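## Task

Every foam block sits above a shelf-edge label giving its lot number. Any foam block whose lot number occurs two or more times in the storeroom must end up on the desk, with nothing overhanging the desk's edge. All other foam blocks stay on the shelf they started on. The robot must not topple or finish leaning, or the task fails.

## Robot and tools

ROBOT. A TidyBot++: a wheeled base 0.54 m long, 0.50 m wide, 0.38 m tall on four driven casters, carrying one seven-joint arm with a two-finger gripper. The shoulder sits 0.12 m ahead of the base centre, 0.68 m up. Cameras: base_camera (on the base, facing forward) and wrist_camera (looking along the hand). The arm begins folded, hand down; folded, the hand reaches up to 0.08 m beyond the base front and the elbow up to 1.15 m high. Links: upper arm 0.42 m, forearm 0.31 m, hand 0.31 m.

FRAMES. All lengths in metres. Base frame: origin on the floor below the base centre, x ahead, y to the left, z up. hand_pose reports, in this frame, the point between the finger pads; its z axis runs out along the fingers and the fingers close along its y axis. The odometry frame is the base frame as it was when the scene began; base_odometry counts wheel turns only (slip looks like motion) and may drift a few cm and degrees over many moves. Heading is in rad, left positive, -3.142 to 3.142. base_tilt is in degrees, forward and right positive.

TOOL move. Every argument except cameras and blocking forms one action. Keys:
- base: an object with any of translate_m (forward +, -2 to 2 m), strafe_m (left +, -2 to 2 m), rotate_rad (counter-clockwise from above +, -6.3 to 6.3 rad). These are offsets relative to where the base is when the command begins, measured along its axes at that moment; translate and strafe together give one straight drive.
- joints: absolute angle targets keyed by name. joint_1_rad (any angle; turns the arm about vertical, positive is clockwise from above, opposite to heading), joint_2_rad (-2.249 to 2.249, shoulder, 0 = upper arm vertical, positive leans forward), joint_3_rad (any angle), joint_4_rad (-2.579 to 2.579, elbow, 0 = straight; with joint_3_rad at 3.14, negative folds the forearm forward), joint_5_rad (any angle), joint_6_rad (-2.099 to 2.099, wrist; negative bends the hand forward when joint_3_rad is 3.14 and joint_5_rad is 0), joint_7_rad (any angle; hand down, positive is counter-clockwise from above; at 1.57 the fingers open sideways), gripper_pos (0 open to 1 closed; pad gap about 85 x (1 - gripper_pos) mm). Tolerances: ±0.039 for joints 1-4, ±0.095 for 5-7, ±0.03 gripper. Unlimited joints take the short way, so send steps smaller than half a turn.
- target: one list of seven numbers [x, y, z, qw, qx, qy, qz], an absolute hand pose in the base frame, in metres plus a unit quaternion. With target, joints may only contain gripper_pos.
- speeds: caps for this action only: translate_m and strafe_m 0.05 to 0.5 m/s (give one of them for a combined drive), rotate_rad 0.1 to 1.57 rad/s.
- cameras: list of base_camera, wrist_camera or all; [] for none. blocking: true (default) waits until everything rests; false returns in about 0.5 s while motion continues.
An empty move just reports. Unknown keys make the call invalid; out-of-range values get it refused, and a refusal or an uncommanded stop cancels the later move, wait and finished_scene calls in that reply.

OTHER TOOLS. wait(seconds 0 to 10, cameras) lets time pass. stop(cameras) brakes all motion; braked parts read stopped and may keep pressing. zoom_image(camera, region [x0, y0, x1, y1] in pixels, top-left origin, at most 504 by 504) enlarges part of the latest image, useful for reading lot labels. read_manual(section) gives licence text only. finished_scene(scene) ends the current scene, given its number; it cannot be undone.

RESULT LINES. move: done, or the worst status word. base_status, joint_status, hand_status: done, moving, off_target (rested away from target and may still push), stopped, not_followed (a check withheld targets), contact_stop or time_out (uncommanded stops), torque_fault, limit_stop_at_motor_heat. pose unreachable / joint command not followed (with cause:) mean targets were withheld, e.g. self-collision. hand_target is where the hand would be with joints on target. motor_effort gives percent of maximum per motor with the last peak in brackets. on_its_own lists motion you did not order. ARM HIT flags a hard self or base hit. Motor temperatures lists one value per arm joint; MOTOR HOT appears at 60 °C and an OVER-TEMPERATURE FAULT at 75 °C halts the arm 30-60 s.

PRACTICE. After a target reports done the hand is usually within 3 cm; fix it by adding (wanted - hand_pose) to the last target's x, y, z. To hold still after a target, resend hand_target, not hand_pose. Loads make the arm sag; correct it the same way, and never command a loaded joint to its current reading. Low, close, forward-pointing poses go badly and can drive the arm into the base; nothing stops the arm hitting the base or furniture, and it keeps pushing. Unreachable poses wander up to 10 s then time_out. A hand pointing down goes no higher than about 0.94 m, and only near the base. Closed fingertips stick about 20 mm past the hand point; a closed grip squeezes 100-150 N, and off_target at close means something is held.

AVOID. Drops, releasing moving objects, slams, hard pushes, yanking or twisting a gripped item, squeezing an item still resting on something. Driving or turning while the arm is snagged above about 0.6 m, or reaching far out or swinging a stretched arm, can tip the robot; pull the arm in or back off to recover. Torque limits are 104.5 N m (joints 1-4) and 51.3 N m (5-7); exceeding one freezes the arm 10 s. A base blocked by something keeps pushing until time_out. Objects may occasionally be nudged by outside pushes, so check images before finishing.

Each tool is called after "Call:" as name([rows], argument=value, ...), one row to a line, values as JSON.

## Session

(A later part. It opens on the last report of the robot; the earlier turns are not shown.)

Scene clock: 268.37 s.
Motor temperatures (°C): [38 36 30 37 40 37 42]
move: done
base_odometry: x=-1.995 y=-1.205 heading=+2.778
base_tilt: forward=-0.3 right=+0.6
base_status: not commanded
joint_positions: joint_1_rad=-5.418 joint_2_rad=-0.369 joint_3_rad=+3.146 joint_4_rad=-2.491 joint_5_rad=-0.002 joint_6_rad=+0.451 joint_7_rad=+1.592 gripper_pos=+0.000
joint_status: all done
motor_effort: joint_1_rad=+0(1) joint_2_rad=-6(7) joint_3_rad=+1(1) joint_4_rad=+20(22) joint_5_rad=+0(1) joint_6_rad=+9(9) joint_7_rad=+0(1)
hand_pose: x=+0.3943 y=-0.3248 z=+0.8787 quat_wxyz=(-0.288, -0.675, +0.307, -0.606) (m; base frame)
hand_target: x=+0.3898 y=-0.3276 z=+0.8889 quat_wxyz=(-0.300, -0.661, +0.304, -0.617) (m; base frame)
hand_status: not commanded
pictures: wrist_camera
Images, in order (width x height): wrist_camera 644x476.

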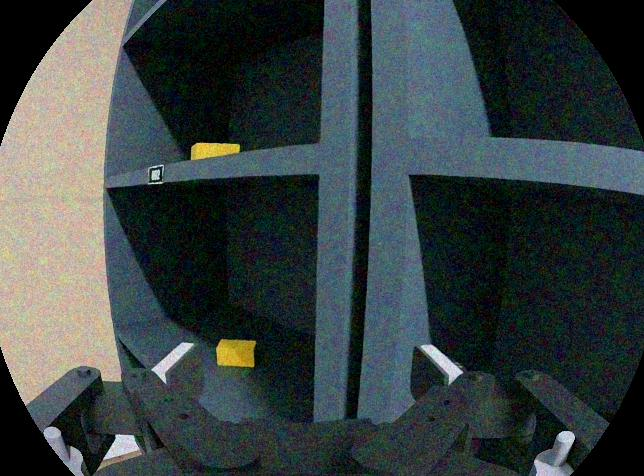

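Call:
move(base={"translate_m":0.3}, joints={"joint_1_rad":-5.5}, cameras=["wrist_camera"])

Call:
zoom_image(camera="wrist_camera", region=[130, 100, 290, 220])

Call:
move(joints={"joint_6_rad":-0.25}, cameras=["wrist_camera"])

Call:
zoom_image(camera="wrist_camera", region=[130, 110, 290, 230])

Scene clock: 270.43 s.
Motor temperatures (°C): [38 36 30 37 40 37 42]
move: done
base_odometry: x=-2.276 y=-1.098 heading=+2.779
base_tilt: forward=-0.3 right=+0.6
base_status: done
joint_positions: joint_1_rad=-5.486 joint_2_rad=-0.369 joint_3_rad=+3.146 joint_4_rad=-2.491 joint_5_rad=-0.002 joint_6_rad=+0.451 joint_7_rad=+1.592 gripper_pos=+0.000
joint_status: all done
motor_effort: joint_1_rad=+0(2) joint_2_rad=-6(9) joint_3_rad=+0(2) joint_4_rad=+20(21) joint_5_rad=+1(1) joint_6_rad=+9(9) joint_7_rad=+0(1)
hand_pose: x=+0.4160 y=-0.3051 z=+0.8787 quat_wxyz=(-0.267, -0.685, +0.283, -0.615) (m; base frame)
hand_target: x=+0.4212 y=-0.2990 z=+0.8889 quat_wxyz=(-0.268, -0.676, +0.271, -0.631) (m; base frame)
hand_status: not commanded
pictures: wrist_camera
Images, in order (width x height): wrist_camera 644x476.

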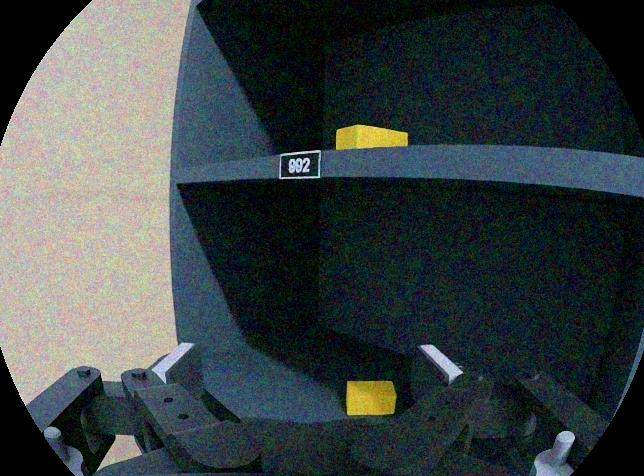

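Scaled by 3.150.

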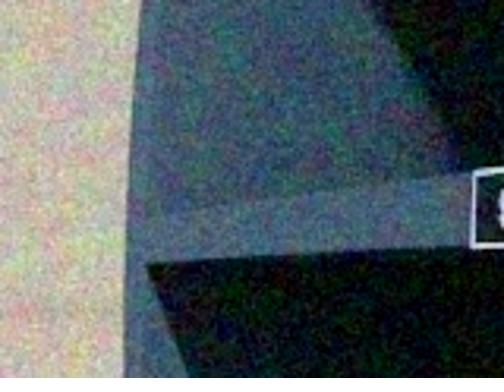

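Scene clock: 271.87 s.
Motor temperatures (°C): [38 36 30 37 40 37 42]
move: done
base_odometry: x=-2.276 y=-1.098 heading=+2.779
base_tilt: forward=-0.3 right=+0.6
base_status: not commanded
joint_positions: joint_1_rad=-5.486 joint_2_rad=-0.369 joint_3_rad=+3.146 joint_4_rad=-2.492 joint_5_rad=-0.002 joint_6_rad=-0.209 joint_7_rad=+1.592 gripper_pos=+0.000
joint_status: all done
motor_effort: joint_1_rad=+0(1) joint_2_rad=-5(7) joint_3_rad=+1(1) joint_4_rad=+19(21) joint_5_rad=+1(1) joint_6_rad=+6(10) joint_7_rad=+0(1)
hand_pose: x=+0.3578 y=-0.2441 z=+0.6949 quat_wxyz=(-0.156, -0.850, +0.350, -0.362) (m; base frame)
hand_target: x=+0.3532 y=-0.2313 z=+0.6820 quat_wxyz=(-0.145, -0.862, +0.345, -0.342) (m; base frame)
hand_status: not commanded
pictures: wrist_camera
Images, in order (width x height): wrist_camera 644x476.

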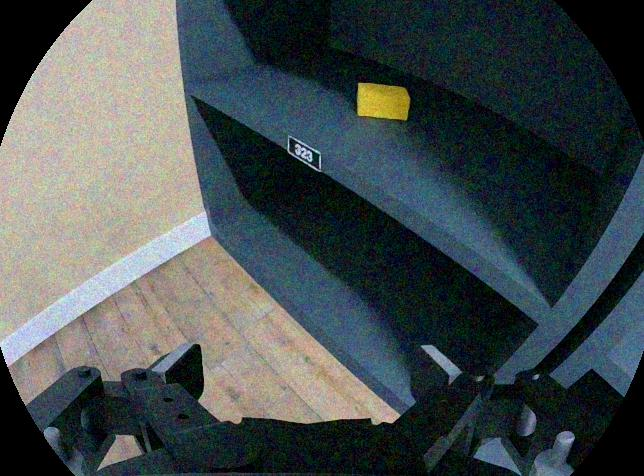

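Scaled by 3.150.

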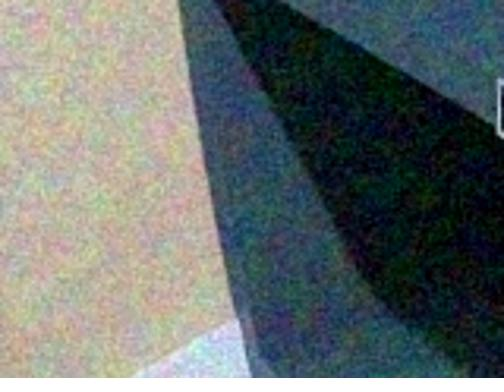

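Call:
move(joints={"joint_1_rad":-6.283,"joint_6_rad":-0.9}, base={"translate_m":-0.38})

Scene clock: 274.50 s.
Motor temperatures (°C): [38 36 30 37 40 37 42]
move: done
base_odometry: x=-1.921 y=-1.233 heading=+2.778
base_tilt: forward=-0.4 right=+0.6
base_status: done
joint_positions: joint_1_rad=-6.264 joint_2_rad=-0.371 joint_3_rad=+3.146 joint_4_rad=-2.492 joint_5_rad=-0.002 joint_6_rad=-0.846 joint_7_rad=+1.592 gripper_pos=+0.000
joint_status: all done
motor_effort: joint_1_rad=+0(2) joint_2_rad=-1(7) joint_3_rad=+1(1) joint_4_rad=+16(19) joint_5_rad=+1(1) joint_6_rad=+2(7) joint_7_rad=+0(1)
hand_pose: x=+0.2886 y=-0.0019 z=+0.6031 quat_wxyz=(+0.000, -0.996, +0.002, -0.087) (m; base frame)
hand_target: x=+0.2680 y=+0.0013 z=+0.5980 quat_wxyz=(-0.001, -0.998, -0.010, -0.056) (m; base frame)
hand_status: not commanded
pictures: base_camera, wrist_camera
Images, in order (width x height): base_camera 644x364, wrist_camera 644x476.

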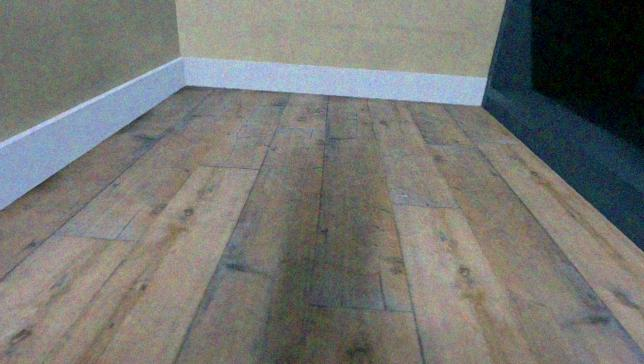

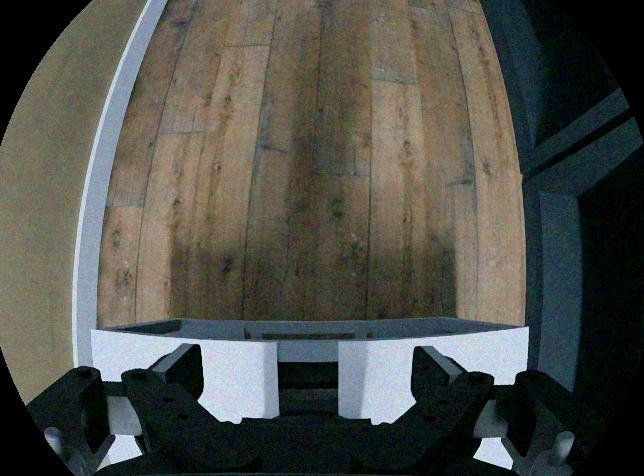

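Call:
move(base={"strafe_m":0.03}, cameras=[])

Call:
move(base={"rotate_rad":-1.571})

Call:
move(joints={"joint_2_rad":-0.466,"joint_4_rad":-1.956,"joint_6_rad":-0.13})

Scene clock: 276.30 s.
Motor temperatures (°C): [38 36 30 37 40 37 42]
move: done
base_odometry: x=-1.931 y=-1.262 heading=+2.778
base_tilt: forward=-0.4 right=+0.6
base_status: done
joint_positions: joint_1_rad=-6.264 joint_2_rad=-0.371 joint_3_rad=+3.146 joint_4_rad=-2.492 joint_5_rad=-0.002 joint_6_rad=-0.849 joint_7_rad=+1.592 gripper_pos=+0.000
joint_status: not commanded
motor_effort: joint_1_rad=-1(1) joint_2_rad=-3(3) joint_3_rad=+1(1) joint_4_rad=+15(16) joint_5_rad=+0(1) joint_6_rad=+2(2) joint_7_rad=-1(1)
hand_pose: x=+0.2875 y=-0.0018 z=+0.6029 quat_wxyz=(+0.000, -0.996, +0.001, -0.086) (m; base frame)
hand_target: x=+0.2680 y=+0.0013 z=+0.5980 quat_wxyz=(-0.001, -0.998, -0.010, -0.056) (m; base frame)
hand_status: not commanded
pictures: none
No camera images: "cameras" was empty.

Scene clock: 278.60 s.
Motor temperatures (°C): [38 36 30 37 40 37 42]
move: done
base_odometry: x=-1.931 y=-1.262 heading=+1.208
base_tilt: forward=-0.4 right=+0.6
base_status: done
joint_positions: joint_1_rad=-6.266 joint_2_rad=-0.371 joint_3_rad=+3.146 joint_4_rad=-2.492 joint_5_rad=-0.002 joint_6_rad=-0.850 joint_7_rad=+1.592 gripper_pos=+0.000
joint_status: not commanded
motor_effort: joint_1_rad=+0(1) joint_2_rad=-2(3) joint_3_rad=+0(1) joint_4_rad=+15(16) joint_5_rad=+1(1) joint_6_rad=+2(2) joint_7_rad=+0(1)
hand_pose: x=+0.2874 y=-0.0016 z=+0.6029 quat_wxyz=(+0.000, -0.996, +0.001, -0.085) (m; base frame)
hand_target: x=+0.2680 y=+0.0013 z=+0.5980 quat_wxyz=(-0.001, -0.998, -0.010, -0.056) (m; base frame)
hand_status: not commanded
pictures: base_camera, wrist_camera
Images, in order (width x height): base_camera 644x364, wrist_camera 644x476.

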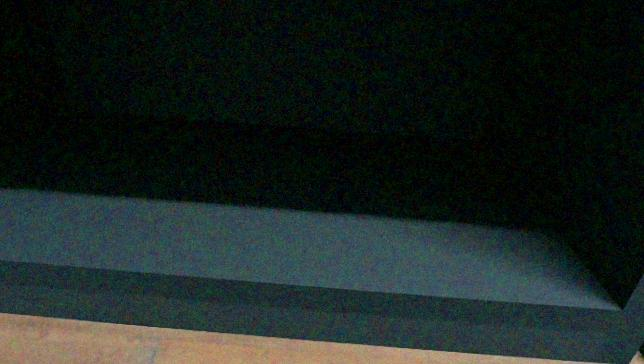

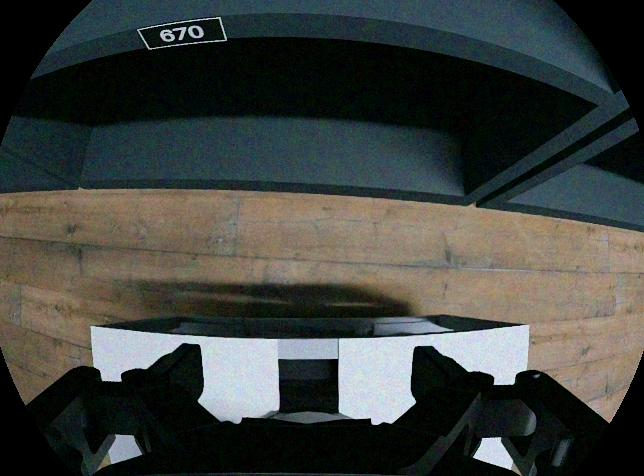

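Scene clock: 280.37 s.
Motor temperatures (°C): [38 36 30 37 40 37 42]
move: off_target
base_odometry: x=-1.931 y=-1.262 heading=+1.208
base_tilt: forward=-0.3 right=+0.6
base_status: not commanded
joint_positions: joint_1_rad=-6.266 joint_2_rad=-0.435 joint_3_rad=+3.146 joint_4_rad=-2.049 joint_5_rad=-0.004 joint_6_rad=-0.317 joint_7_rad=+1.588 gripper_pos=+0.000
joint_status: joint_4_rad off_target (ended at -2.049, target -1.956); joint_6_rad off_target (ended at -0.317, target -0.130); the others done
motor_effort: joint_1_rad=-1(2) joint_2_rad=-12(17) joint_3_rad=-1(1) joint_4_rad=+44(52) joint_5_rad=+3(4) joint_6_rad=+25(30) joint_7_rad=+3(4)
hand_pose: x=+0.5472 y=-0.0077 z=+0.9400 quat_wxyz=(-0.008, -0.822, +0.003, -0.569) (m; base frame)
hand_target: x=+0.5542 y=+0.0013 z=+1.0678 quat_wxyz=(-0.007, -0.724, -0.008, -0.689) (m; base frame)
hand_status: not commanded
pictures: base_camera, wrist_camera
Images, in order (width x height): base_camera 644x364, wrist_camera 644x476.

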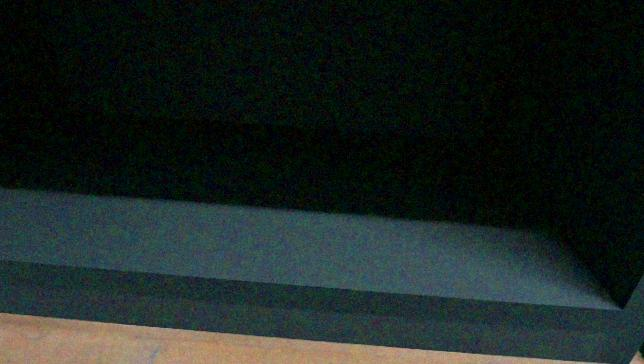

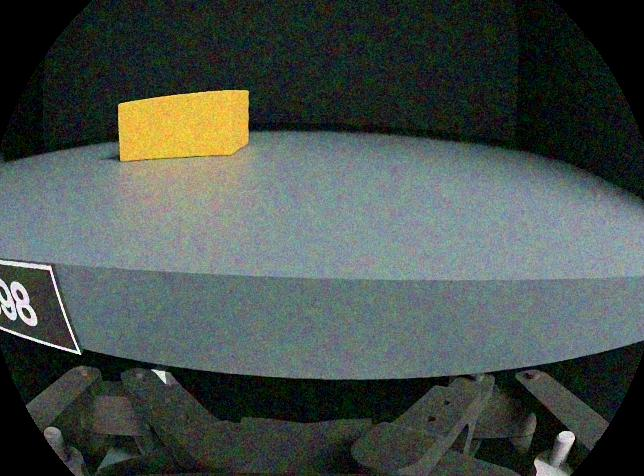

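Call:
move(joints={"joint_2_rad":-0.37,"joint_4_rad":-2.49,"joint_6_rad":-0.9}, cameras=[])

Call:
move(base={"translate_m":-0.08,"rotate_rad":-0.07}, joints={"joint_2_rad":-0.736,"joint_4_rad":-1.878,"joint_6_rad":-1.65}, cameras=[])

Call:
move(joints={"joint_6_rad":-0.45})

Scene clock: 282.90 s.
Motor temperatures (°C): [38 36 30 37 40 37 42]
move: done
base_odometry: x=-1.931 y=-1.262 heading=+1.208
base_tilt: forward=-0.4 right=+0.6
base_status: not commanded
joint_positions: joint_1_rad=-6.266 joint_2_rad=-0.389 joint_3_rad=+3.146 joint_4_rad=-2.461 joint_5_rad=-0.004 joint_6_rad=-0.847 joint_7_rad=+1.588 gripper_pos=+0.000
joint_status: all done
motor_effort: joint_1_rad=-1(2) joint_2_rad=-2(12) joint_3_rad=+0(1) joint_4_rad=+16(45) joint_5_rad=+1(4) joint_6_rad=+3(26) joint_7_rad=+0(3)
hand_pose: x=+0.3040 y=-0.0014 z=+0.6165 quat_wxyz=(+0.000, -0.994, +0.003, -0.111) (m; base frame)
hand_target: x=+0.2727 y=+0.0013 z=+0.6010 quat_wxyz=(-0.001, -0.998, -0.010, -0.061) (m; base frame)
hand_status: not commanded
pictures: none
No camera images: "cameras" was empty.

Scene clock: 285.10 s.
Motor temperatures (°C): [38 36 30 37 40 37 42]
move: done
base_odometry: x=-1.959 y=-1.336 heading=+1.137
base_tilt: forward=-0.4 right=+0.6
base_status: done
joint_positions: joint_1_rad=-6.267 joint_2_rad=-0.721 joint_3_rad=+3.146 joint_4_rad=-1.893 joint_5_rad=-0.004 joint_6_rad=-1.597 joint_7_rad=+1.588 gripper_pos=+0.000
joint_status: all done
motor_effort: joint_1_rad=-1(1) joint_2_rad=+7(8) joint_3_rad=+1(1) joint_4_rad=+18(19) joint_5_rad=+1(1) joint_6_rad=+3(4) joint_7_rad=+0(1)
hand_pose: x=+0.2442 y=-0.0002 z=+0.8300 quat_wxyz=(+0.000, -0.983, +0.001, -0.185) (m; base frame)
hand_target: x=+0.2291 y=+0.0013 z=+0.8319 quat_wxyz=(-0.002, -0.985, -0.010, -0.174) (m; base frame)
hand_status: not commanded
pictures: none
No camera images: "cameras" was empty.

Scene clock: 286.93 s.
Motor temperatures (°C): [38 36 30 37 40 37 42]
move: done
base_odometry: x=-1.959 y=-1.336 heading=+1.137
base_tilt: forward=-0.4 right=+0.6
base_status: not commanded
joint_positions: joint_1_rad=-6.267 joint_2_rad=-0.722 joint_3_rad=+3.146 joint_4_rad=-1.884 joint_5_rad=-0.004 joint_6_rad=-0.505 joint_7_rad=+1.588 gripper_pos=+0.000
joint_status: all done
motor_effort: joint_1_rad=+0(1) joint_2_rad=+4(8) joint_3_rad=+1(1) joint_4_rad=+21(22) joint_5_rad=+1(1) joint_6_rad=+8(9) joint_7_rad=+0(1)
hand_pose: x=+0.4392 y=-0.0053 z=+1.0926 quat_wxyz=(-0.009, -0.740, +0.002, -0.672) (m; base frame)
hand_target: x=+0.4337 y=+0.0013 z=+1.1178 quat_wxyz=(-0.007, -0.715, -0.007, -0.700) (m; base frame)
hand_status: not commanded
pictures: base_camera, wrist_camera
Images, in order (width x height): base_camera 644x364, wrist_camera 644x476.

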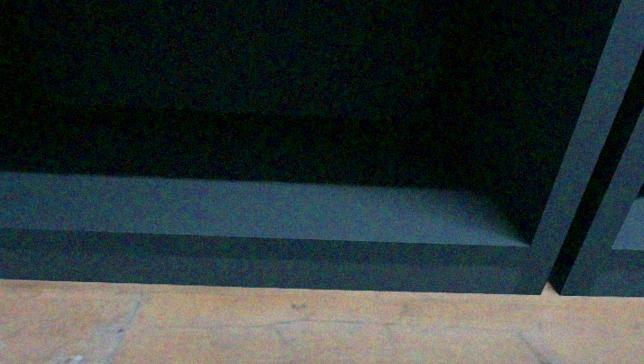

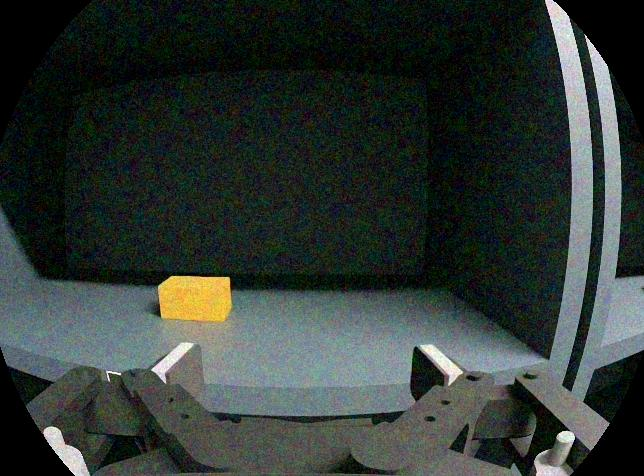

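Call:
move(base={"strafe_m":0.118,"translate_m":0.1}, joints={"gripper_pos":1.0}, cameras=["wrist_camera"])

Call:
move(joints={"joint_2_rad":-0.257,"joint_4_rad":-1.84,"joint_6_rad":-0.12}, cameras=["wrist_camera"])

Scene clock: 288.93 s.
Motor temperatures (°C): [38 36 30 37 40 37 42]
move: done
base_odometry: x=-2.025 y=-1.196 heading=+1.137
base_tilt: forward=-0.3 right=+0.6
base_status: done
joint_positions: joint_1_rad=-6.268 joint_2_rad=-0.726 joint_3_rad=+3.144 joint_4_rad=-1.884 joint_5_rad=-0.004 joint_6_rad=-0.504 joint_7_rad=+1.588 gripper_pos=+0.999
joint_status: all done
motor_effort: joint_1_rad=-1(1) joint_2_rad=+3(5) joint_3_rad=+1(3) joint_4_rad=+22(23) joint_5_rad=+1(1) joint_6_rad=+8(9) joint_7_rad=+0(1)
hand_pose: x=+0.4376 y=-0.0038 z=+1.0941 quat_wxyz=(-0.009, -0.739, +0.001, -0.674) (m; base frame)
hand_target: x=+0.4337 y=+0.0013 z=+1.1178 quat_wxyz=(-0.007, -0.715, -0.007, -0.700) (m; base frame)
hand_status: not commanded
pictures: wrist_camera
Images, in order (width x height): wrist_camera 644x476.

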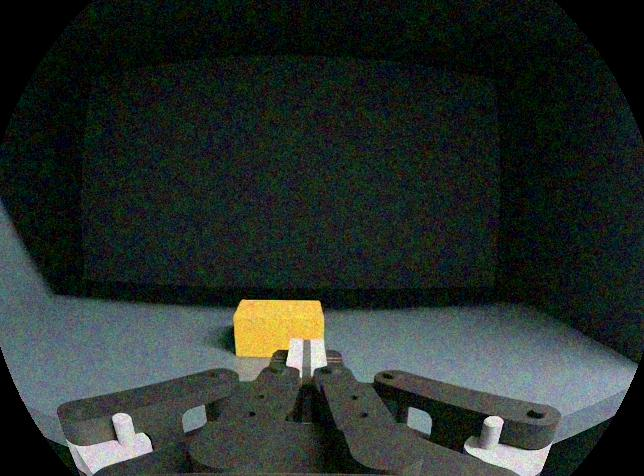

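Scene clock: 290.87 s.
Motor temperatures (°C): [38 36 30 37 40 37 42]
move: done
base_odometry: x=-2.025 y=-1.196 heading=+1.137
base_tilt: forward=-0.3 right=+0.6
base_status: not commanded
joint_positions: joint_1_rad=-6.268 joint_2_rad=-0.269 joint_3_rad=+3.144 joint_4_rad=-1.855 joint_5_rad=-0.004 joint_6_rad=-0.177 joint_7_rad=+1.588 gripper_pos=+0.999
joint_status: all done
motor_effort: joint_1_rad=-1(1) joint_2_rad=-11(15) joint_3_rad=+1(1) joint_4_rad=+23(24) joint_5_rad=+1(1) joint_6_rad=+9(10) joint_7_rad=+0(1)
hand_pose: x=+0.6272 y=-0.0071 z=+1.0230 quat_wxyz=(-0.009, -0.772, +0.001, -0.636) (m; base frame)
hand_target: x=+0.6350 y=+0.0013 z=+1.0439 quat_wxyz=(-0.007, -0.752, -0.008, -0.659) (m; base frame)
hand_status: not commanded
pictures: wrist_camera
Images, in order (width x height): wrist_camera 644x476.

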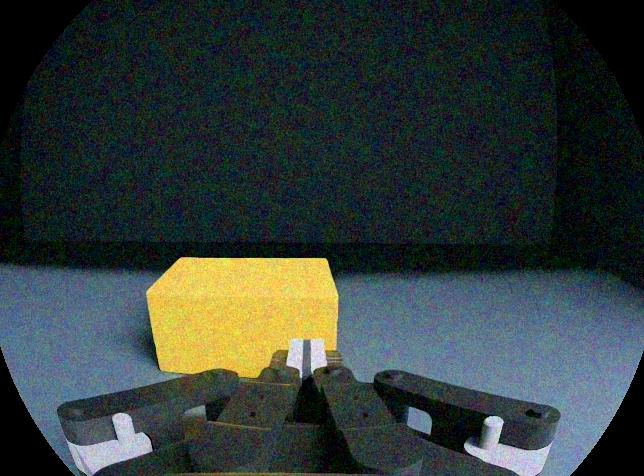

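Call:
move(joints={"joint_2_rad":-0.18,"joint_4_rad":-1.77,"joint_6_rad":-0.07}, cameras=[])

Call:
move(joints={"joint_2_rad":-0.095,"joint_4_rad":-1.70,"joint_6_rad":-0.04}, cameras=["wrist_camera"])

Scene clock: 291.90 s.
Motor temperatures (°C): [38 36 30 37 40 37 42]
move: done
base_odometry: x=-2.025 y=-1.196 heading=+1.137
base_tilt: forward=-0.3 right=+0.6
base_status: not commanded
joint_positions: joint_1_rad=-6.268 joint_2_rad=-0.197 joint_3_rad=+3.144 joint_4_rad=-1.779 joint_5_rad=-0.004 joint_6_rad=-0.124 joint_7_rad=+1.588 gripper_pos=+0.999
joint_status: all done
motor_effort: joint_1_rad=-1(1) joint_2_rad=-14(16) joint_3_rad=+0(1) joint_4_rad=+23(24) joint_5_rad=+1(1) joint_6_rad=+9(10) joint_7_rad=+0(1)
hand_pose: x=+0.6593 y=-0.0077 z=+1.0493 quat_wxyz=(-0.009, -0.753, +0.001, -0.658) (m; base frame)
hand_target: x=+0.6680 y=+0.0012 z=+1.0620 quat_wxyz=(-0.007, -0.738, -0.008, -0.675) (m; base frame)
hand_status: not commanded
pictures: none
No camera images: "cameras" was empty.

Scene clock: 292.80 s.
Motor temperatures (°C): [38 36 30 37 40 37 42]
move: done
base_odometry: x=-2.025 y=-1.196 heading=+1.137
base_tilt: forward=-0.3 right=+0.6
base_status: not commanded
joint_positions: joint_1_rad=-6.268 joint_2_rad=-0.115 joint_3_rad=+3.144 joint_4_rad=-1.709 joint_5_rad=-0.004 joint_6_rad=-0.090 joint_7_rad=+1.588 gripper_pos=+0.999
joint_status: all done
motor_effort: joint_1_rad=+0(1) joint_2_rad=-17(19) joint_3_rad=+0(1) joint_4_rad=+22(24) joint_5_rad=+1(1) joint_6_rad=+9(10) joint_7_rad=+0(0)
hand_pose: x=+0.6942 y=-0.0083 z=+1.0572 quat_wxyz=(-0.010, -0.746, +0.001, -0.666) (m; base frame)
hand_target: x=+0.7037 y=+0.0012 z=+1.0669 quat_wxyz=(-0.007, -0.733, -0.008, -0.680) (m; base frame)
hand_status: not commanded
pictures: wrist_camera
Images, in order (width x height): wrist_camera 644x476.

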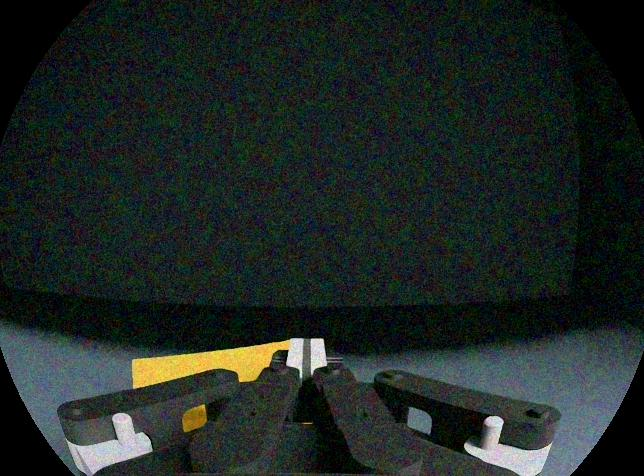

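Call:
move(joints={"joint_2_rad":-0.28,"joint_4_rad":-1.88,"joint_6_rad":-0.12}, cameras=["wrist_camera"])

Scene clock: 294.13 s.
Motor temperatures (°C): [38 36 30 37 40 37 42]
move: done
base_odometry: x=-2.025 y=-1.196 heading=+1.137
base_tilt: forward=-0.3 right=+0.6
base_status: not commanded
joint_positions: joint_1_rad=-6.268 joint_2_rad=-0.279 joint_3_rad=+3.144 joint_4_rad=-1.849 joint_5_rad=-0.004 joint_6_rad=-0.093 joint_7_rad=+1.588 gripper_pos=+0.999
joint_status: all done
motor_effort: joint_1_rad=-1(1) joint_2_rad=-11(19) joint_3_rad=+1(1) joint_4_rad=+23(24) joint_5_rad=+1(1) joint_6_rad=+8(10) joint_7_rad=+0(0)
hand_pose: x=+0.6276 y=-0.0072 z=+1.0578 quat_wxyz=(-0.010, -0.739, +0.002, -0.674) (m; base frame)
hand_target: x=+0.6248 y=+0.0013 z=+1.0308 quat_wxyz=(-0.007, -0.758, -0.008, -0.652) (m; base frame)
hand_status: not commanded
pictures: wrist_camera
Images, in order (width x height): wrist_camera 644x476.

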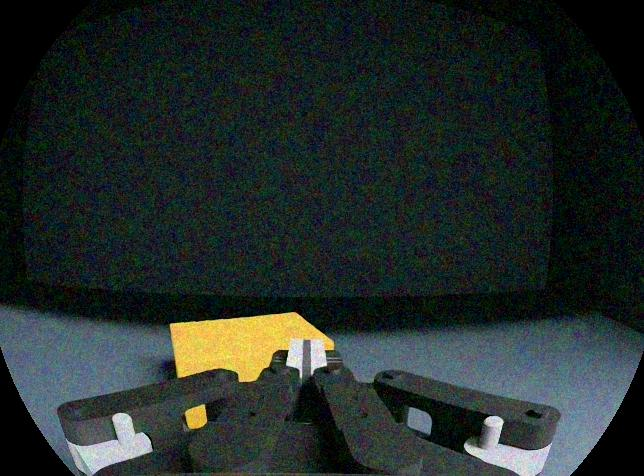

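Call:
move(base={"strafe_m":-0.012,"translate_m":-0.02}, joints={"joint_2_rad":-0.255,"joint_6_rad":-0.14,"joint_4_rad":-1.84}, cameras=["wrist_camera"])

Call:
move(base={"translate_m":0.1}, speeds={"translate_m":0.1}, cameras=["wrist_camera"])

Scene clock: 295.20 s.
Motor temperatures (°C): [38 36 30 37 40 37 42]
move: done
base_odometry: x=-2.022 y=-1.219 heading=+1.137
base_tilt: forward=-0.4 right=+0.6
base_status: done
joint_positions: joint_1_rad=-6.269 joint_2_rad=-0.269 joint_3_rad=+3.144 joint_4_rad=-1.839 joint_5_rad=-0.004 joint_6_rad=-0.101 joint_7_rad=+1.588 gripper_pos=+0.999
joint_status: all done
motor_effort: joint_1_rad=+0(1) joint_2_rad=-12(15) joint_3_rad=+1(3) joint_4_rad=+23(24) joint_5_rad=+1(1) joint_6_rad=+9(10) joint_7_rad=+0(1)
hand_pose: x=+0.6313 y=-0.0070 z=+1.0560 quat_wxyz=(-0.009, -0.742, +0.001, -0.670) (m; base frame)
hand_target: x=+0.6348 y=+0.0013 z=+1.0367 quat_wxyz=(-0.007, -0.759, -0.008, -0.651) (m; base frame)
hand_status: not commanded
pictures: wrist_camera
Images, in order (width x height): wrist_camera 644x476.

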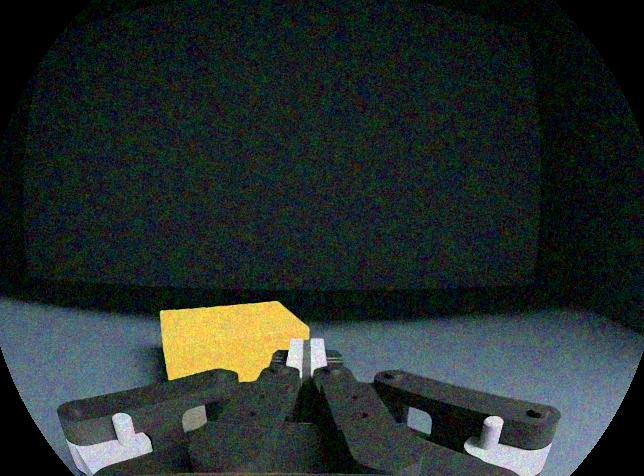

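Scene clock: 296.77 s.
Motor temperatures (°C): [38 36 30 37 40 37 42]
move: done
base_odometry: x=-1.980 y=-1.128 heading=+1.138
base_tilt: forward=-0.3 right=+0.6
base_status: done
joint_positions: joint_1_rad=-6.269 joint_2_rad=-0.267 joint_3_rad=+3.144 joint_4_rad=-1.839 joint_5_rad=-0.004 joint_6_rad=-0.102 joint_7_rad=+1.588 gripper_pos=+0.999
joint_status: not commanded
motor_effort: joint_1_rad=-1(1) joint_2_rad=-11(15) joint_3_rad=+0(1) joint_4_rad=+21(24) joint_5_rad=+1(1) joint_6_rad=+8(9) joint_7_rad=+0(1)
hand_pose: x=+0.6321 y=-0.0070 z=+1.0551 quat_wxyz=(-0.009, -0.743, +0.001, -0.670) (m; base frame)
hand_target: x=+0.6348 y=+0.0013 z=+1.0367 quat_wxyz=(-0.007, -0.759, -0.008, -0.651) (m; base frame)
hand_status: not commanded
pictures: wrist_camera
Images, in order (width x height): wrist_camera 644x476.

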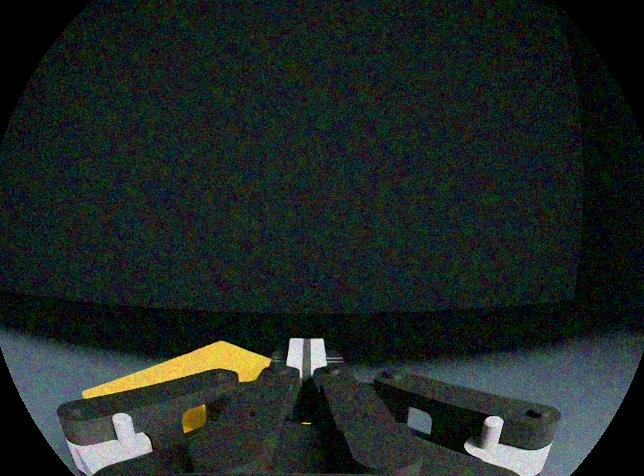

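Call:
move(base={"strafe_m":0.06}, speeds={"strafe_m":0.1}, cameras=["wrist_camera"])

Call:
move(base={"translate_m":-0.12}, cameras=["wrist_camera"])

Scene clock: 298.20 s.
Motor temperatures (°C): [38 36 30 37 40 37 42]
move: done
base_odometry: x=-2.035 y=-1.103 heading=+1.137
base_tilt: forward=-0.3 right=+0.6
base_status: done
joint_positions: joint_1_rad=-6.270 joint_2_rad=-0.267 joint_3_rad=+3.144 joint_4_rad=-1.839 joint_5_rad=-0.004 joint_6_rad=-0.102 joint_7_rad=+1.588 gripper_pos=+0.999
joint_status: not commanded
motor_effort: joint_1_rad=-1(3) joint_2_rad=-12(12) joint_3_rad=+1(3) joint_4_rad=+22(23) joint_5_rad=+1(1) joint_6_rad=+8(9) joint_7_rad=+0(1)
hand_pose: x=+0.6321 y=-0.0069 z=+1.0551 quat_wxyz=(-0.009, -0.743, +0.001, -0.670) (m; base frame)
hand_target: x=+0.6348 y=+0.0013 z=+1.0367 quat_wxyz=(-0.007, -0.759, -0.008, -0.651) (m; base frame)
hand_status: not commanded
pictures: wrist_camera
Images, in order (width x height): wrist_camera 644x476.

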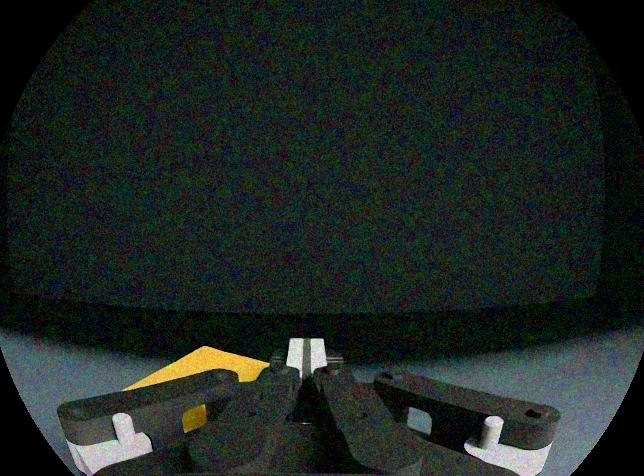

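Scene clock: 299.53 s.
Motor temperatures (°C): [38 35 30 37 40 37 42]
move: done
base_odometry: x=-2.085 y=-1.212 heading=+1.137
base_tilt: forward=-0.4 right=+0.6
base_status: done
joint_positions: joint_1_rad=-6.270 joint_2_rad=-0.268 joint_3_rad=+3.144 joint_4_rad=-1.839 joint_5_rad=-0.004 joint_6_rad=-0.102 joint_7_rad=+1.588 gripper_pos=+0.999
joint_status: not commanded
motor_effort: joint_1_rad=-1(1) joint_2_rad=-12(15) joint_3_rad=+1(1) joint_4_rad=+23(24) joint_5_rad=+1(1) joint_6_rad=+9(10) joint_7_rad=+0(1)
hand_pose: x=+0.6315 y=-0.0068 z=+1.0559 quat_wxyz=(-0.009, -0.742, +0.001, -0.670) (m; base frame)
hand_target: x=+0.6348 y=+0.0013 z=+1.0367 quat_wxyz=(-0.007, -0.759, -0.008, -0.651) (m; base frame)
hand_status: not commanded
pictures: wrist_camera
Images, in order (width x height): wrist_camera 644x476.

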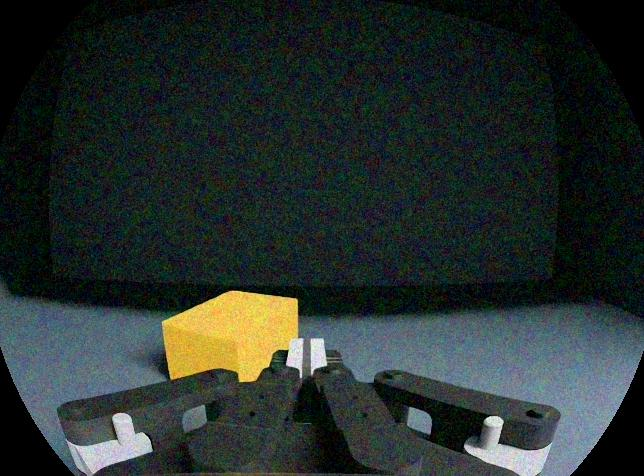

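Call:
move(base={"strafe_m":-0.02}, cameras=[])

Call:
move(base={"translate_m":0.11}, cameras=["wrist_camera"])

Call:
move(base={"strafe_m":0.06}, speeds={"strafe_m":0.1}, cameras=[])

Call:
move(base={"translate_m":-0.14}, cameras=["wrist_camera"])

Scene clock: 300.57 s.
Motor temperatures (°C): [38 35 30 37 40 37 42]
move: done
base_odometry: x=-2.067 y=-1.220 heading=+1.137
base_tilt: forward=-0.3 right=+0.6
base_status: done
joint_positions: joint_1_rad=-6.271 joint_2_rad=-0.268 joint_3_rad=+3.146 joint_4_rad=-1.839 joint_5_rad=-0.004 joint_6_rad=-0.102 joint_7_rad=+1.588 gripper_pos=+0.999
joint_status: not commanded
motor_effort: joint_1_rad=+0(2) joint_2_rad=-12(13) joint_3_rad=+0(3) joint_4_rad=+22(23) joint_5_rad=+1(1) joint_6_rad=+9(10) joint_7_rad=+0(1)
hand_pose: x=+0.6316 y=-0.0070 z=+1.0558 quat_wxyz=(-0.009, -0.742, +0.001, -0.670) (m; base frame)
hand_target: x=+0.6348 y=+0.0013 z=+1.0367 quat_wxyz=(-0.007, -0.759, -0.008, -0.651) (m; base frame)
hand_status: not commanded
pictures: none
No camera images: "cameras" was empty.

Scene clock: 301.83 s.
Motor temperatures (°C): [38 35 30 37 40 37 42]
move: done
base_odometry: x=-2.021 y=-1.121 heading=+1.137
base_tilt: forward=-0.3 right=+0.6
base_status: done
joint_positions: joint_1_rad=-6.271 joint_2_rad=-0.256 joint_3_rad=+3.146 joint_4_rad=-1.839 joint_5_rad=-0.004 joint_6_rad=-0.102 joint_7_rad=+1.588 gripper_pos=+0.999
joint_status: not commanded
motor_effort: joint_1_rad=+0(1) joint_2_rad=-12(16) joint_3_rad=+0(1) joint_4_rad=+23(24) joint_5_rad=+1(1) joint_6_rad=+9(10) joint_7_rad=+0(1)
hand_pose: x=+0.6359 y=-0.0070 z=+1.0497 quat_wxyz=(-0.009, -0.746, +0.001, -0.666) (m; base frame)
hand_target: x=+0.6348 y=+0.0013 z=+1.0367 quat_wxyz=(-0.007, -0.759, -0.008, -0.651) (m; base frame)
hand_status: not commanded
pictures: wrist_camera
Images, in order (width x height): wrist_camera 644x476.

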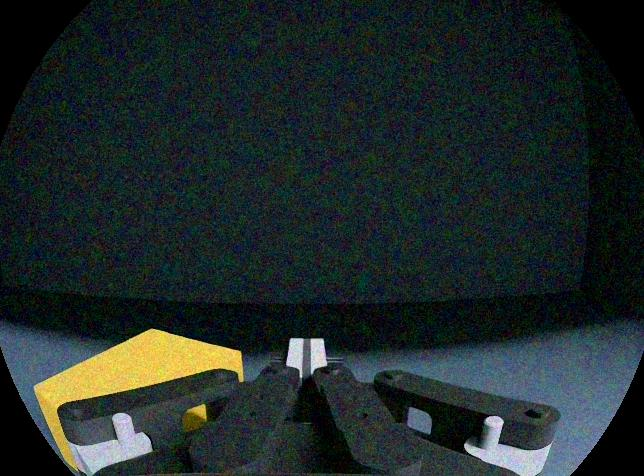

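Scene clock: 303.00 s.
Motor temperatures (°C): [38 35 30 37 40 37 42]
move: done
base_odometry: x=-2.075 y=-1.095 heading=+1.137
base_tilt: forward=-0.3 right=+0.6
base_status: done
joint_positions: joint_1_rad=-6.272 joint_2_rad=-0.256 joint_3_rad=+3.145 joint_4_rad=-1.839 joint_5_rad=-0.004 joint_6_rad=-0.102 joint_7_rad=+1.588 gripper_pos=+0.999
joint_status: not commanded
motor_effort: joint_1_rad=-1(2) joint_2_rad=-12(14) joint_3_rad=+0(3) joint_4_rad=+23(23) joint_5_rad=+1(1) joint_6_rad=+9(10) joint_7_rad=+0(1)
hand_pose: x=+0.6359 y=-0.0060 z=+1.0497 quat_wxyz=(-0.008, -0.746, +0.001, -0.666) (m; base frame)
hand_target: x=+0.6348 y=+0.0013 z=+1.0367 quat_wxyz=(-0.007, -0.759, -0.008, -0.651) (m; base frame)
hand_status: not commanded
pictures: none
No camera images: "cameras" was empty.

Scene clock: 304.40 s.
Motor temperatures (°C): [38 35 30 37 40 37 42]
move: done
base_odometry: x=-2.135 y=-1.222 heading=+1.137
base_tilt: forward=-0.4 right=+0.6
base_status: done
joint_positions: joint_1_rad=-6.272 joint_2_rad=-0.265 joint_3_rad=+3.145 joint_4_rad=-1.839 joint_5_rad=-0.004 joint_6_rad=-0.102 joint_7_rad=+1.588 gripper_pos=+0.999
joint_status: not commanded
motor_effort: joint_1_rad=+0(1) joint_2_rad=-12(16) joint_3_rad=+1(1) joint_4_rad=+23(24) joint_5_rad=+1(1) joint_6_rad=+9(9) joint_7_rad=+0(1)
hand_pose: x=+0.6326 y=-0.0060 z=+1.0543 quat_wxyz=(-0.009, -0.743, +0.001, -0.669) (m; base frame)
hand_target: x=+0.6348 y=+0.0013 z=+1.0367 quat_wxyz=(-0.007, -0.759, -0.008, -0.651) (m; base frame)
hand_status: not commanded
pictures: wrist_camera
Images, in order (width x height): wrist_camera 644x476.

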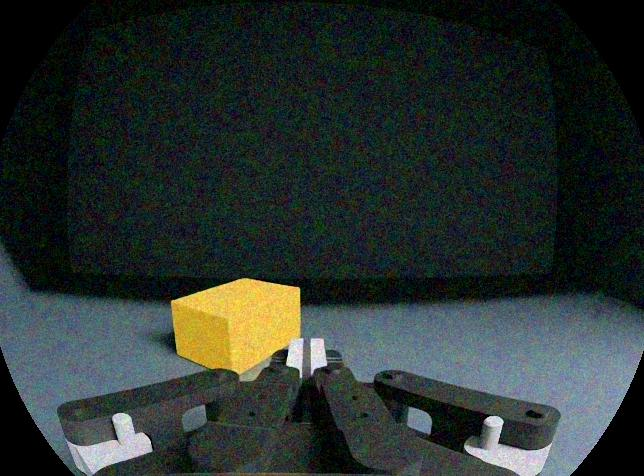

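Call:
move(base={"strafe_m":0.02}, cameras=[])

Call:
move(base={"translate_m":0.13}, speeds={"translate_m":0.15}, cameras=["wrist_camera"])

Call:
move(base={"strafe_m":0.04}, speeds={"strafe_m":0.1}, cameras=[])

Call:
move(base={"translate_m":-0.16}, cameras=["wrist_camera"])

Scene clock: 305.57 s.
Motor temperatures (°C): [38 35 30 37 40 37 42]
move: done
base_odometry: x=-2.153 y=-1.214 heading=+1.137
base_tilt: forward=-0.3 right=+0.6
base_status: done
joint_positions: joint_1_rad=-6.274 joint_2_rad=-0.265 joint_3_rad=+3.141 joint_4_rad=-1.839 joint_5_rad=-0.004 joint_6_rad=-0.102 joint_7_rad=+1.588 gripper_pos=+0.999
joint_status: not commanded
motor_effort: joint_1_rad=+0(3) joint_2_rad=-13(14) joint_3_rad=+1(3) joint_4_rad=+23(23) joint_5_rad=+1(1) joint_6_rad=+9(9) joint_7_rad=+0(1)
hand_pose: x=+0.6326 y=-0.0030 z=+1.0542 quat_wxyz=(-0.007, -0.743, -0.002, -0.669) (m; base frame)
hand_target: x=+0.6348 y=+0.0013 z=+1.0367 quat_wxyz=(-0.007, -0.759, -0.008, -0.651) (m; base frame)
hand_status: not commanded
pictures: none
No camera images: "cameras" was empty.

Scene clock: 307.10 s.
Motor temperatures (°C): [38 35 30 37 40 37 42]
move: done
base_odometry: x=-2.098 y=-1.096 heading=+1.137
base_tilt: forward=-0.3 right=+0.6
base_status: done
joint_positions: joint_1_rad=-6.274 joint_2_rad=-0.262 joint_3_rad=+3.141 joint_4_rad=-1.839 joint_5_rad=-0.004 joint_6_rad=-0.102 joint_7_rad=+1.588 gripper_pos=+0.999
joint_status: not commanded
motor_effort: joint_1_rad=-1(1) joint_2_rad=-13(15) joint_3_rad=+0(1) joint_4_rad=+23(23) joint_5_rad=+1(1) joint_6_rad=+9(10) joint_7_rad=+0(1)
hand_pose: x=+0.6339 y=-0.0030 z=+1.0524 quat_wxyz=(-0.007, -0.744, -0.002, -0.668) (m; base frame)
hand_target: x=+0.6348 y=+0.0013 z=+1.0367 quat_wxyz=(-0.007, -0.759, -0.008, -0.651) (m; base frame)
hand_status: not commanded
pictures: wrist_camera
Images, in order (width x height): wrist_camera 644x476.

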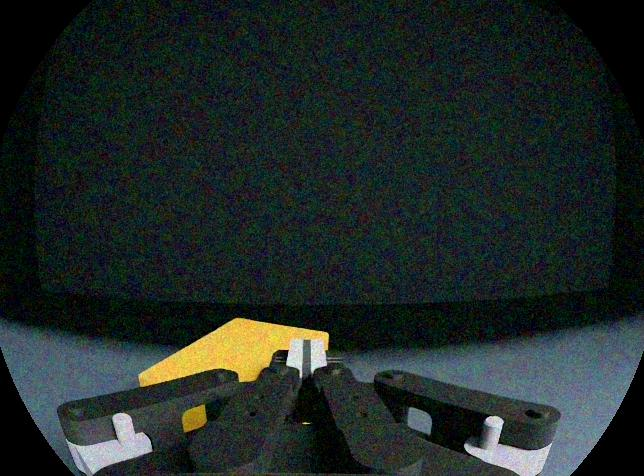

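Scene clock: 308.07 s.
Motor temperatures (°C): [38 35 30 37 40 37 42]
move: done
base_odometry: x=-2.135 y=-1.079 heading=+1.137
base_tilt: forward=-0.3 right=+0.6
base_status: done
joint_positions: joint_1_rad=-6.274 joint_2_rad=-0.262 joint_3_rad=+3.142 joint_4_rad=-1.839 joint_5_rad=-0.004 joint_6_rad=-0.102 joint_7_rad=+1.588 gripper_pos=+0.999
joint_status: not commanded
motor_effort: joint_1_rad=+0(3) joint_2_rad=-12(13) joint_3_rad=+1(3) joint_4_rad=+23(23) joint_5_rad=+1(1) joint_6_rad=+9(10) joint_7_rad=+0(1)
hand_pose: x=+0.6339 y=-0.0033 z=+1.0524 quat_wxyz=(-0.007, -0.744, -0.001, -0.668) (m; base frame)
hand_target: x=+0.6348 y=+0.0013 z=+1.0367 quat_wxyz=(-0.007, -0.759, -0.008, -0.651) (m; base frame)
hand_status: not commanded
pictures: none
No camera images: "cameras" was empty.

Scene clock: 309.53 s.
Motor temperatures (°C): [38 35 30 37 40 37 42]
move: done
base_odometry: x=-2.202 y=-1.224 heading=+1.137
base_tilt: forward=-0.4 right=+0.6
base_status: done
joint_positions: joint_1_rad=-6.274 joint_2_rad=-0.267 joint_3_rad=+3.142 joint_4_rad=-1.839 joint_5_rad=-0.004 joint_6_rad=-0.102 joint_7_rad=+1.588 gripper_pos=+0.999
joint_status: not commanded
motor_effort: joint_1_rad=+0(1) joint_2_rad=-12(16) joint_3_rad=+0(1) joint_4_rad=+22(24) joint_5_rad=+1(1) joint_6_rad=+9(9) joint_7_rad=+0(1)
hand_pose: x=+0.6321 y=-0.0033 z=+1.0549 quat_wxyz=(-0.007, -0.743, -0.001, -0.669) (m; base frame)
hand_target: x=+0.6348 y=+0.0013 z=+1.0367 quat_wxyz=(-0.007, -0.759, -0.008, -0.651) (m; base frame)
hand_status: not commanded
pictures: wrist_camera
Images, in order (width x height): wrist_camera 644x476.

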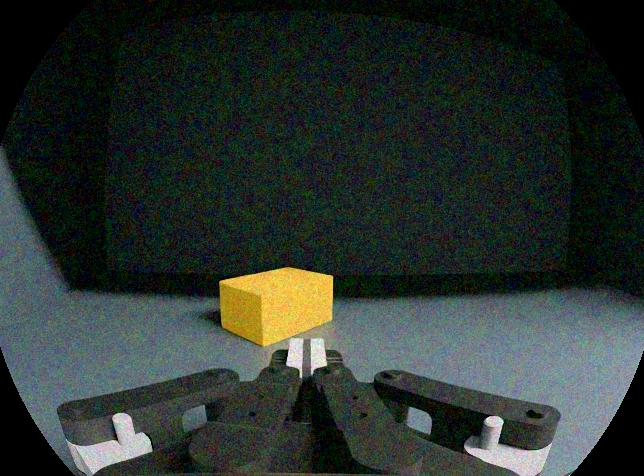

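Call:
move(base={"strafe_m":0.105}, cameras=[])

Call:
move(base={"translate_m":0.135}, cameras=["wrist_camera"])

Call:
move(base={"strafe_m":-0.09}, speeds={"strafe_m":0.1}, cameras=["wrist_camera"])

Call:
move(base={"translate_m":-0.13}, cameras=["wrist_camera"])

Scene clock: 313.83 s.
Motor temperatures (°C): [38 35 30 37 40 37 42]
move: done
base_odometry: x=-2.298 y=-1.180 heading=+1.137
base_tilt: forward=-0.4 right=+0.6
base_status: done
joint_positions: joint_1_rad=-6.275 joint_2_rad=-0.267 joint_3_rad=+3.139 joint_4_rad=-1.839 joint_5_rad=-0.004 joint_6_rad=-0.102 joint_7_rad=+1.588 gripper_pos=+0.999
joint_status: not commanded
motor_effort: joint_1_rad=-1(3) joint_2_rad=-12(14) joint_3_rad=+0(3) joint_4_rad=+22(24) joint_5_rad=+1(1) joint_6_rad=+9(9) joint_7_rad=+0(1)
hand_pose: x=+0.6321 y=-0.0011 z=+1.0549 quat_wxyz=(-0.006, -0.743, -0.003, -0.669) (m; base frame)
hand_target: x=+0.6348 y=+0.0013 z=+1.0367 quat_wxyz=(-0.007, -0.759, -0.008, -0.651) (m; base frame)
hand_status: not commanded
pictures: none
No camera images: "cameras" was empty.

Scene clock: 315.20 s.
Motor temperatures (°C): [38 35 30 37 40 37 42]
move: done
base_odometry: x=-2.241 y=-1.057 heading=+1.138
base_tilt: forward=-0.3 right=+0.6
base_status: done
joint_positions: joint_1_rad=-6.275 joint_2_rad=-0.256 joint_3_rad=+3.139 joint_4_rad=-1.839 joint_5_rad=-0.004 joint_6_rad=-0.103 joint_7_rad=+1.588 gripper_pos=+0.999
joint_status: not commanded
motor_effort: joint_1_rad=-1(1) joint_2_rad=-12(16) joint_3_rad=+0(1) joint_4_rad=+23(24) joint_5_rad=+1(1) joint_6_rad=+8(9) joint_7_rad=+0(1)
hand_pose: x=+0.6361 y=-0.0011 z=+1.0492 quat_wxyz=(-0.006, -0.747, -0.003, -0.665) (m; base frame)
hand_target: x=+0.6348 y=+0.0013 z=+1.0367 quat_wxyz=(-0.007, -0.759, -0.008, -0.651) (m; base frame)
hand_status: not commanded
pictures: wrist_camera
Images, in order (width x height): wrist_camera 644x476.

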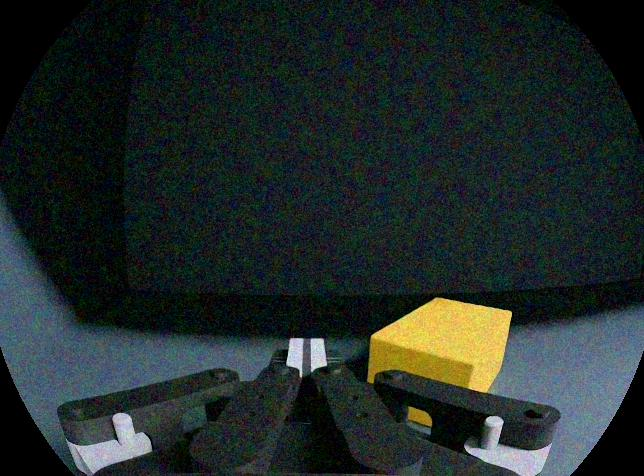

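Scene clock: 316.67 s.
Motor temperatures (°C): [38 35 30 37 40 37 42]
move: done
base_odometry: x=-2.159 y=-1.095 heading=+1.138
base_tilt: forward=-0.3 right=+0.6
base_status: done
joint_positions: joint_1_rad=-6.276 joint_2_rad=-0.256 joint_3_rad=+3.140 joint_4_rad=-1.839 joint_5_rad=-0.004 joint_6_rad=-0.103 joint_7_rad=+1.588 gripper_pos=+0.999
joint_status: not commanded
motor_effort: joint_1_rad=+0(2) joint_2_rad=-13(14) joint_3_rad=+0(3) joint_4_rad=+22(23) joint_5_rad=+1(1) joint_6_rad=+8(10) joint_7_rad=+0(1)
hand_pose: x=+0.6361 y=-0.0012 z=+1.0492 quat_wxyz=(-0.006, -0.747, -0.003, -0.665) (m; base frame)
hand_target: x=+0.6348 y=+0.0013 z=+1.0367 quat_wxyz=(-0.007, -0.759, -0.008, -0.651) (m; base frame)
hand_status: not commanded
pictures: wrist_camera
Images, in order (width x height): wrist_camera 644x476.

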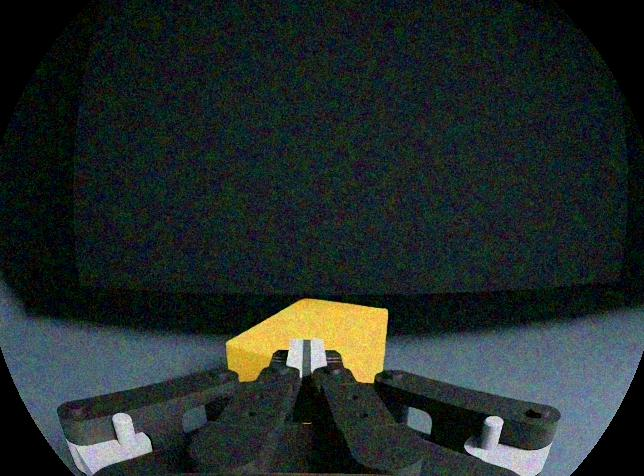

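Scene clock: 318.03 s.
Motor temperatures (°C): [37 35 30 37 40 37 42]
move: done
base_odometry: x=-2.214 y=-1.213 heading=+1.138
base_tilt: forward=-0.3 right=+0.6
base_status: done
joint_positions: joint_1_rad=-6.276 joint_2_rad=-0.265 joint_3_rad=+3.140 joint_4_rad=-1.839 joint_5_rad=-0.004 joint_6_rad=-0.103 joint_7_rad=+1.588 gripper_pos=+0.999
joint_status: not commanded
motor_effort: joint_1_rad=+0(1) joint_2_rad=-12(16) joint_3_rad=+0(1) joint_4_rad=+22(24) joint_5_rad=+1(1) joint_6_rad=+8(9) joint_7_rad=+0(1)
hand_pose: x=+0.6327 y=-0.0012 z=+1.0540 quat_wxyz=(-0.006, -0.744, -0.003, -0.669) (m; base frame)
hand_target: x=+0.6348 y=+0.0013 z=+1.0367 quat_wxyz=(-0.007, -0.759, -0.008, -0.651) (m; base frame)
hand_status: not commanded
pictures: wrist_camera
Images, in order (width x height): wrist_camera 644x476.

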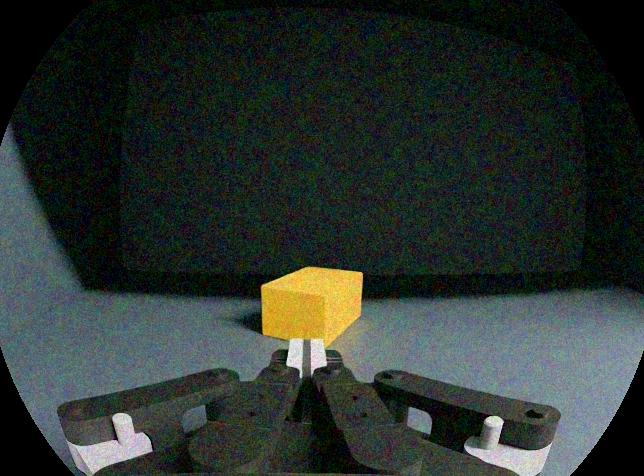

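Call:
move(base={"rotate_rad":-0.27}, joints={"gripper_pos":0.0}, cameras=[])

Call:
move(base={"strafe_m":0.225,"translate_m":0.03}, joints={"joint_2_rad":-0.235,"joint_6_rad":-0.13}, cameras=["wrist_camera"])

Scene clock: 319.37 s.
Motor temperatures (°C): [37 35 30 37 40 37 42]
move: done
base_odometry: x=-2.214 y=-1.213 heading=+0.868
base_tilt: forward=-0.3 right=+0.6
base_status: done
joint_positions: joint_1_rad=-6.277 joint_2_rad=-0.265 joint_3_rad=+3.145 joint_4_rad=-1.839 joint_5_rad=-0.004 joint_6_rad=-0.103 joint_7_rad=+1.588 gripper_pos=+0.000
joint_status: all done
motor_effort: joint_1_rad=+0(2) joint_2_rad=-12(13) joint_3_rad=+0(3) joint_4_rad=+23(23) joint_5_rad=+1(1) joint_6_rad=+9(9) joint_7_rad=+0(1)
hand_pose: x=+0.6327 y=-0.0037 z=+1.0540 quat_wxyz=(-0.007, -0.744, -0.001, -0.669) (m; base frame)
hand_target: x=+0.6348 y=+0.0013 z=+1.0367 quat_wxyz=(-0.007, -0.759, -0.008, -0.651) (m; base frame)
hand_status: not commanded
pictures: none
No camera images: "cameras" was empty.

Scene clock: 320.93 s.
Motor temperatures (°C): [37 35 30 37 40 37 42]
move: done
base_odometry: x=-2.366 y=-1.045 heading=+0.867
base_tilt: forward=-0.3 right=+0.6
base_status: done
joint_positions: joint_1_rad=-6.278 joint_2_rad=-0.254 joint_3_rad=+3.139 joint_4_rad=-1.839 joint_5_rad=-0.004 joint_6_rad=-0.103 joint_7_rad=+1.588 gripper_pos=+0.000
joint_status: all done
motor_effort: joint_1_rad=-1(2) joint_2_rad=-13(14) joint_3_rad=+0(3) joint_4_rad=+23(23) joint_5_rad=+1(1) joint_6_rad=+9(9) joint_7_rad=+0(1)
hand_pose: x=+0.6368 y=+0.0005 z=+1.0481 quat_wxyz=(-0.005, -0.747, -0.004, -0.664) (m; base frame)
hand_target: x=+0.6423 y=+0.0013 z=+1.0294 quat_wxyz=(-0.007, -0.763, -0.008, -0.647) (m; base frame)
hand_status: not commanded
pictures: wrist_camera
Images, in order (width x height): wrist_camera 644x476.

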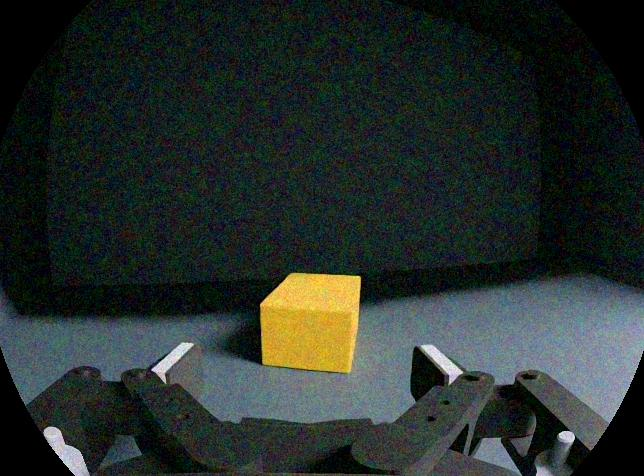

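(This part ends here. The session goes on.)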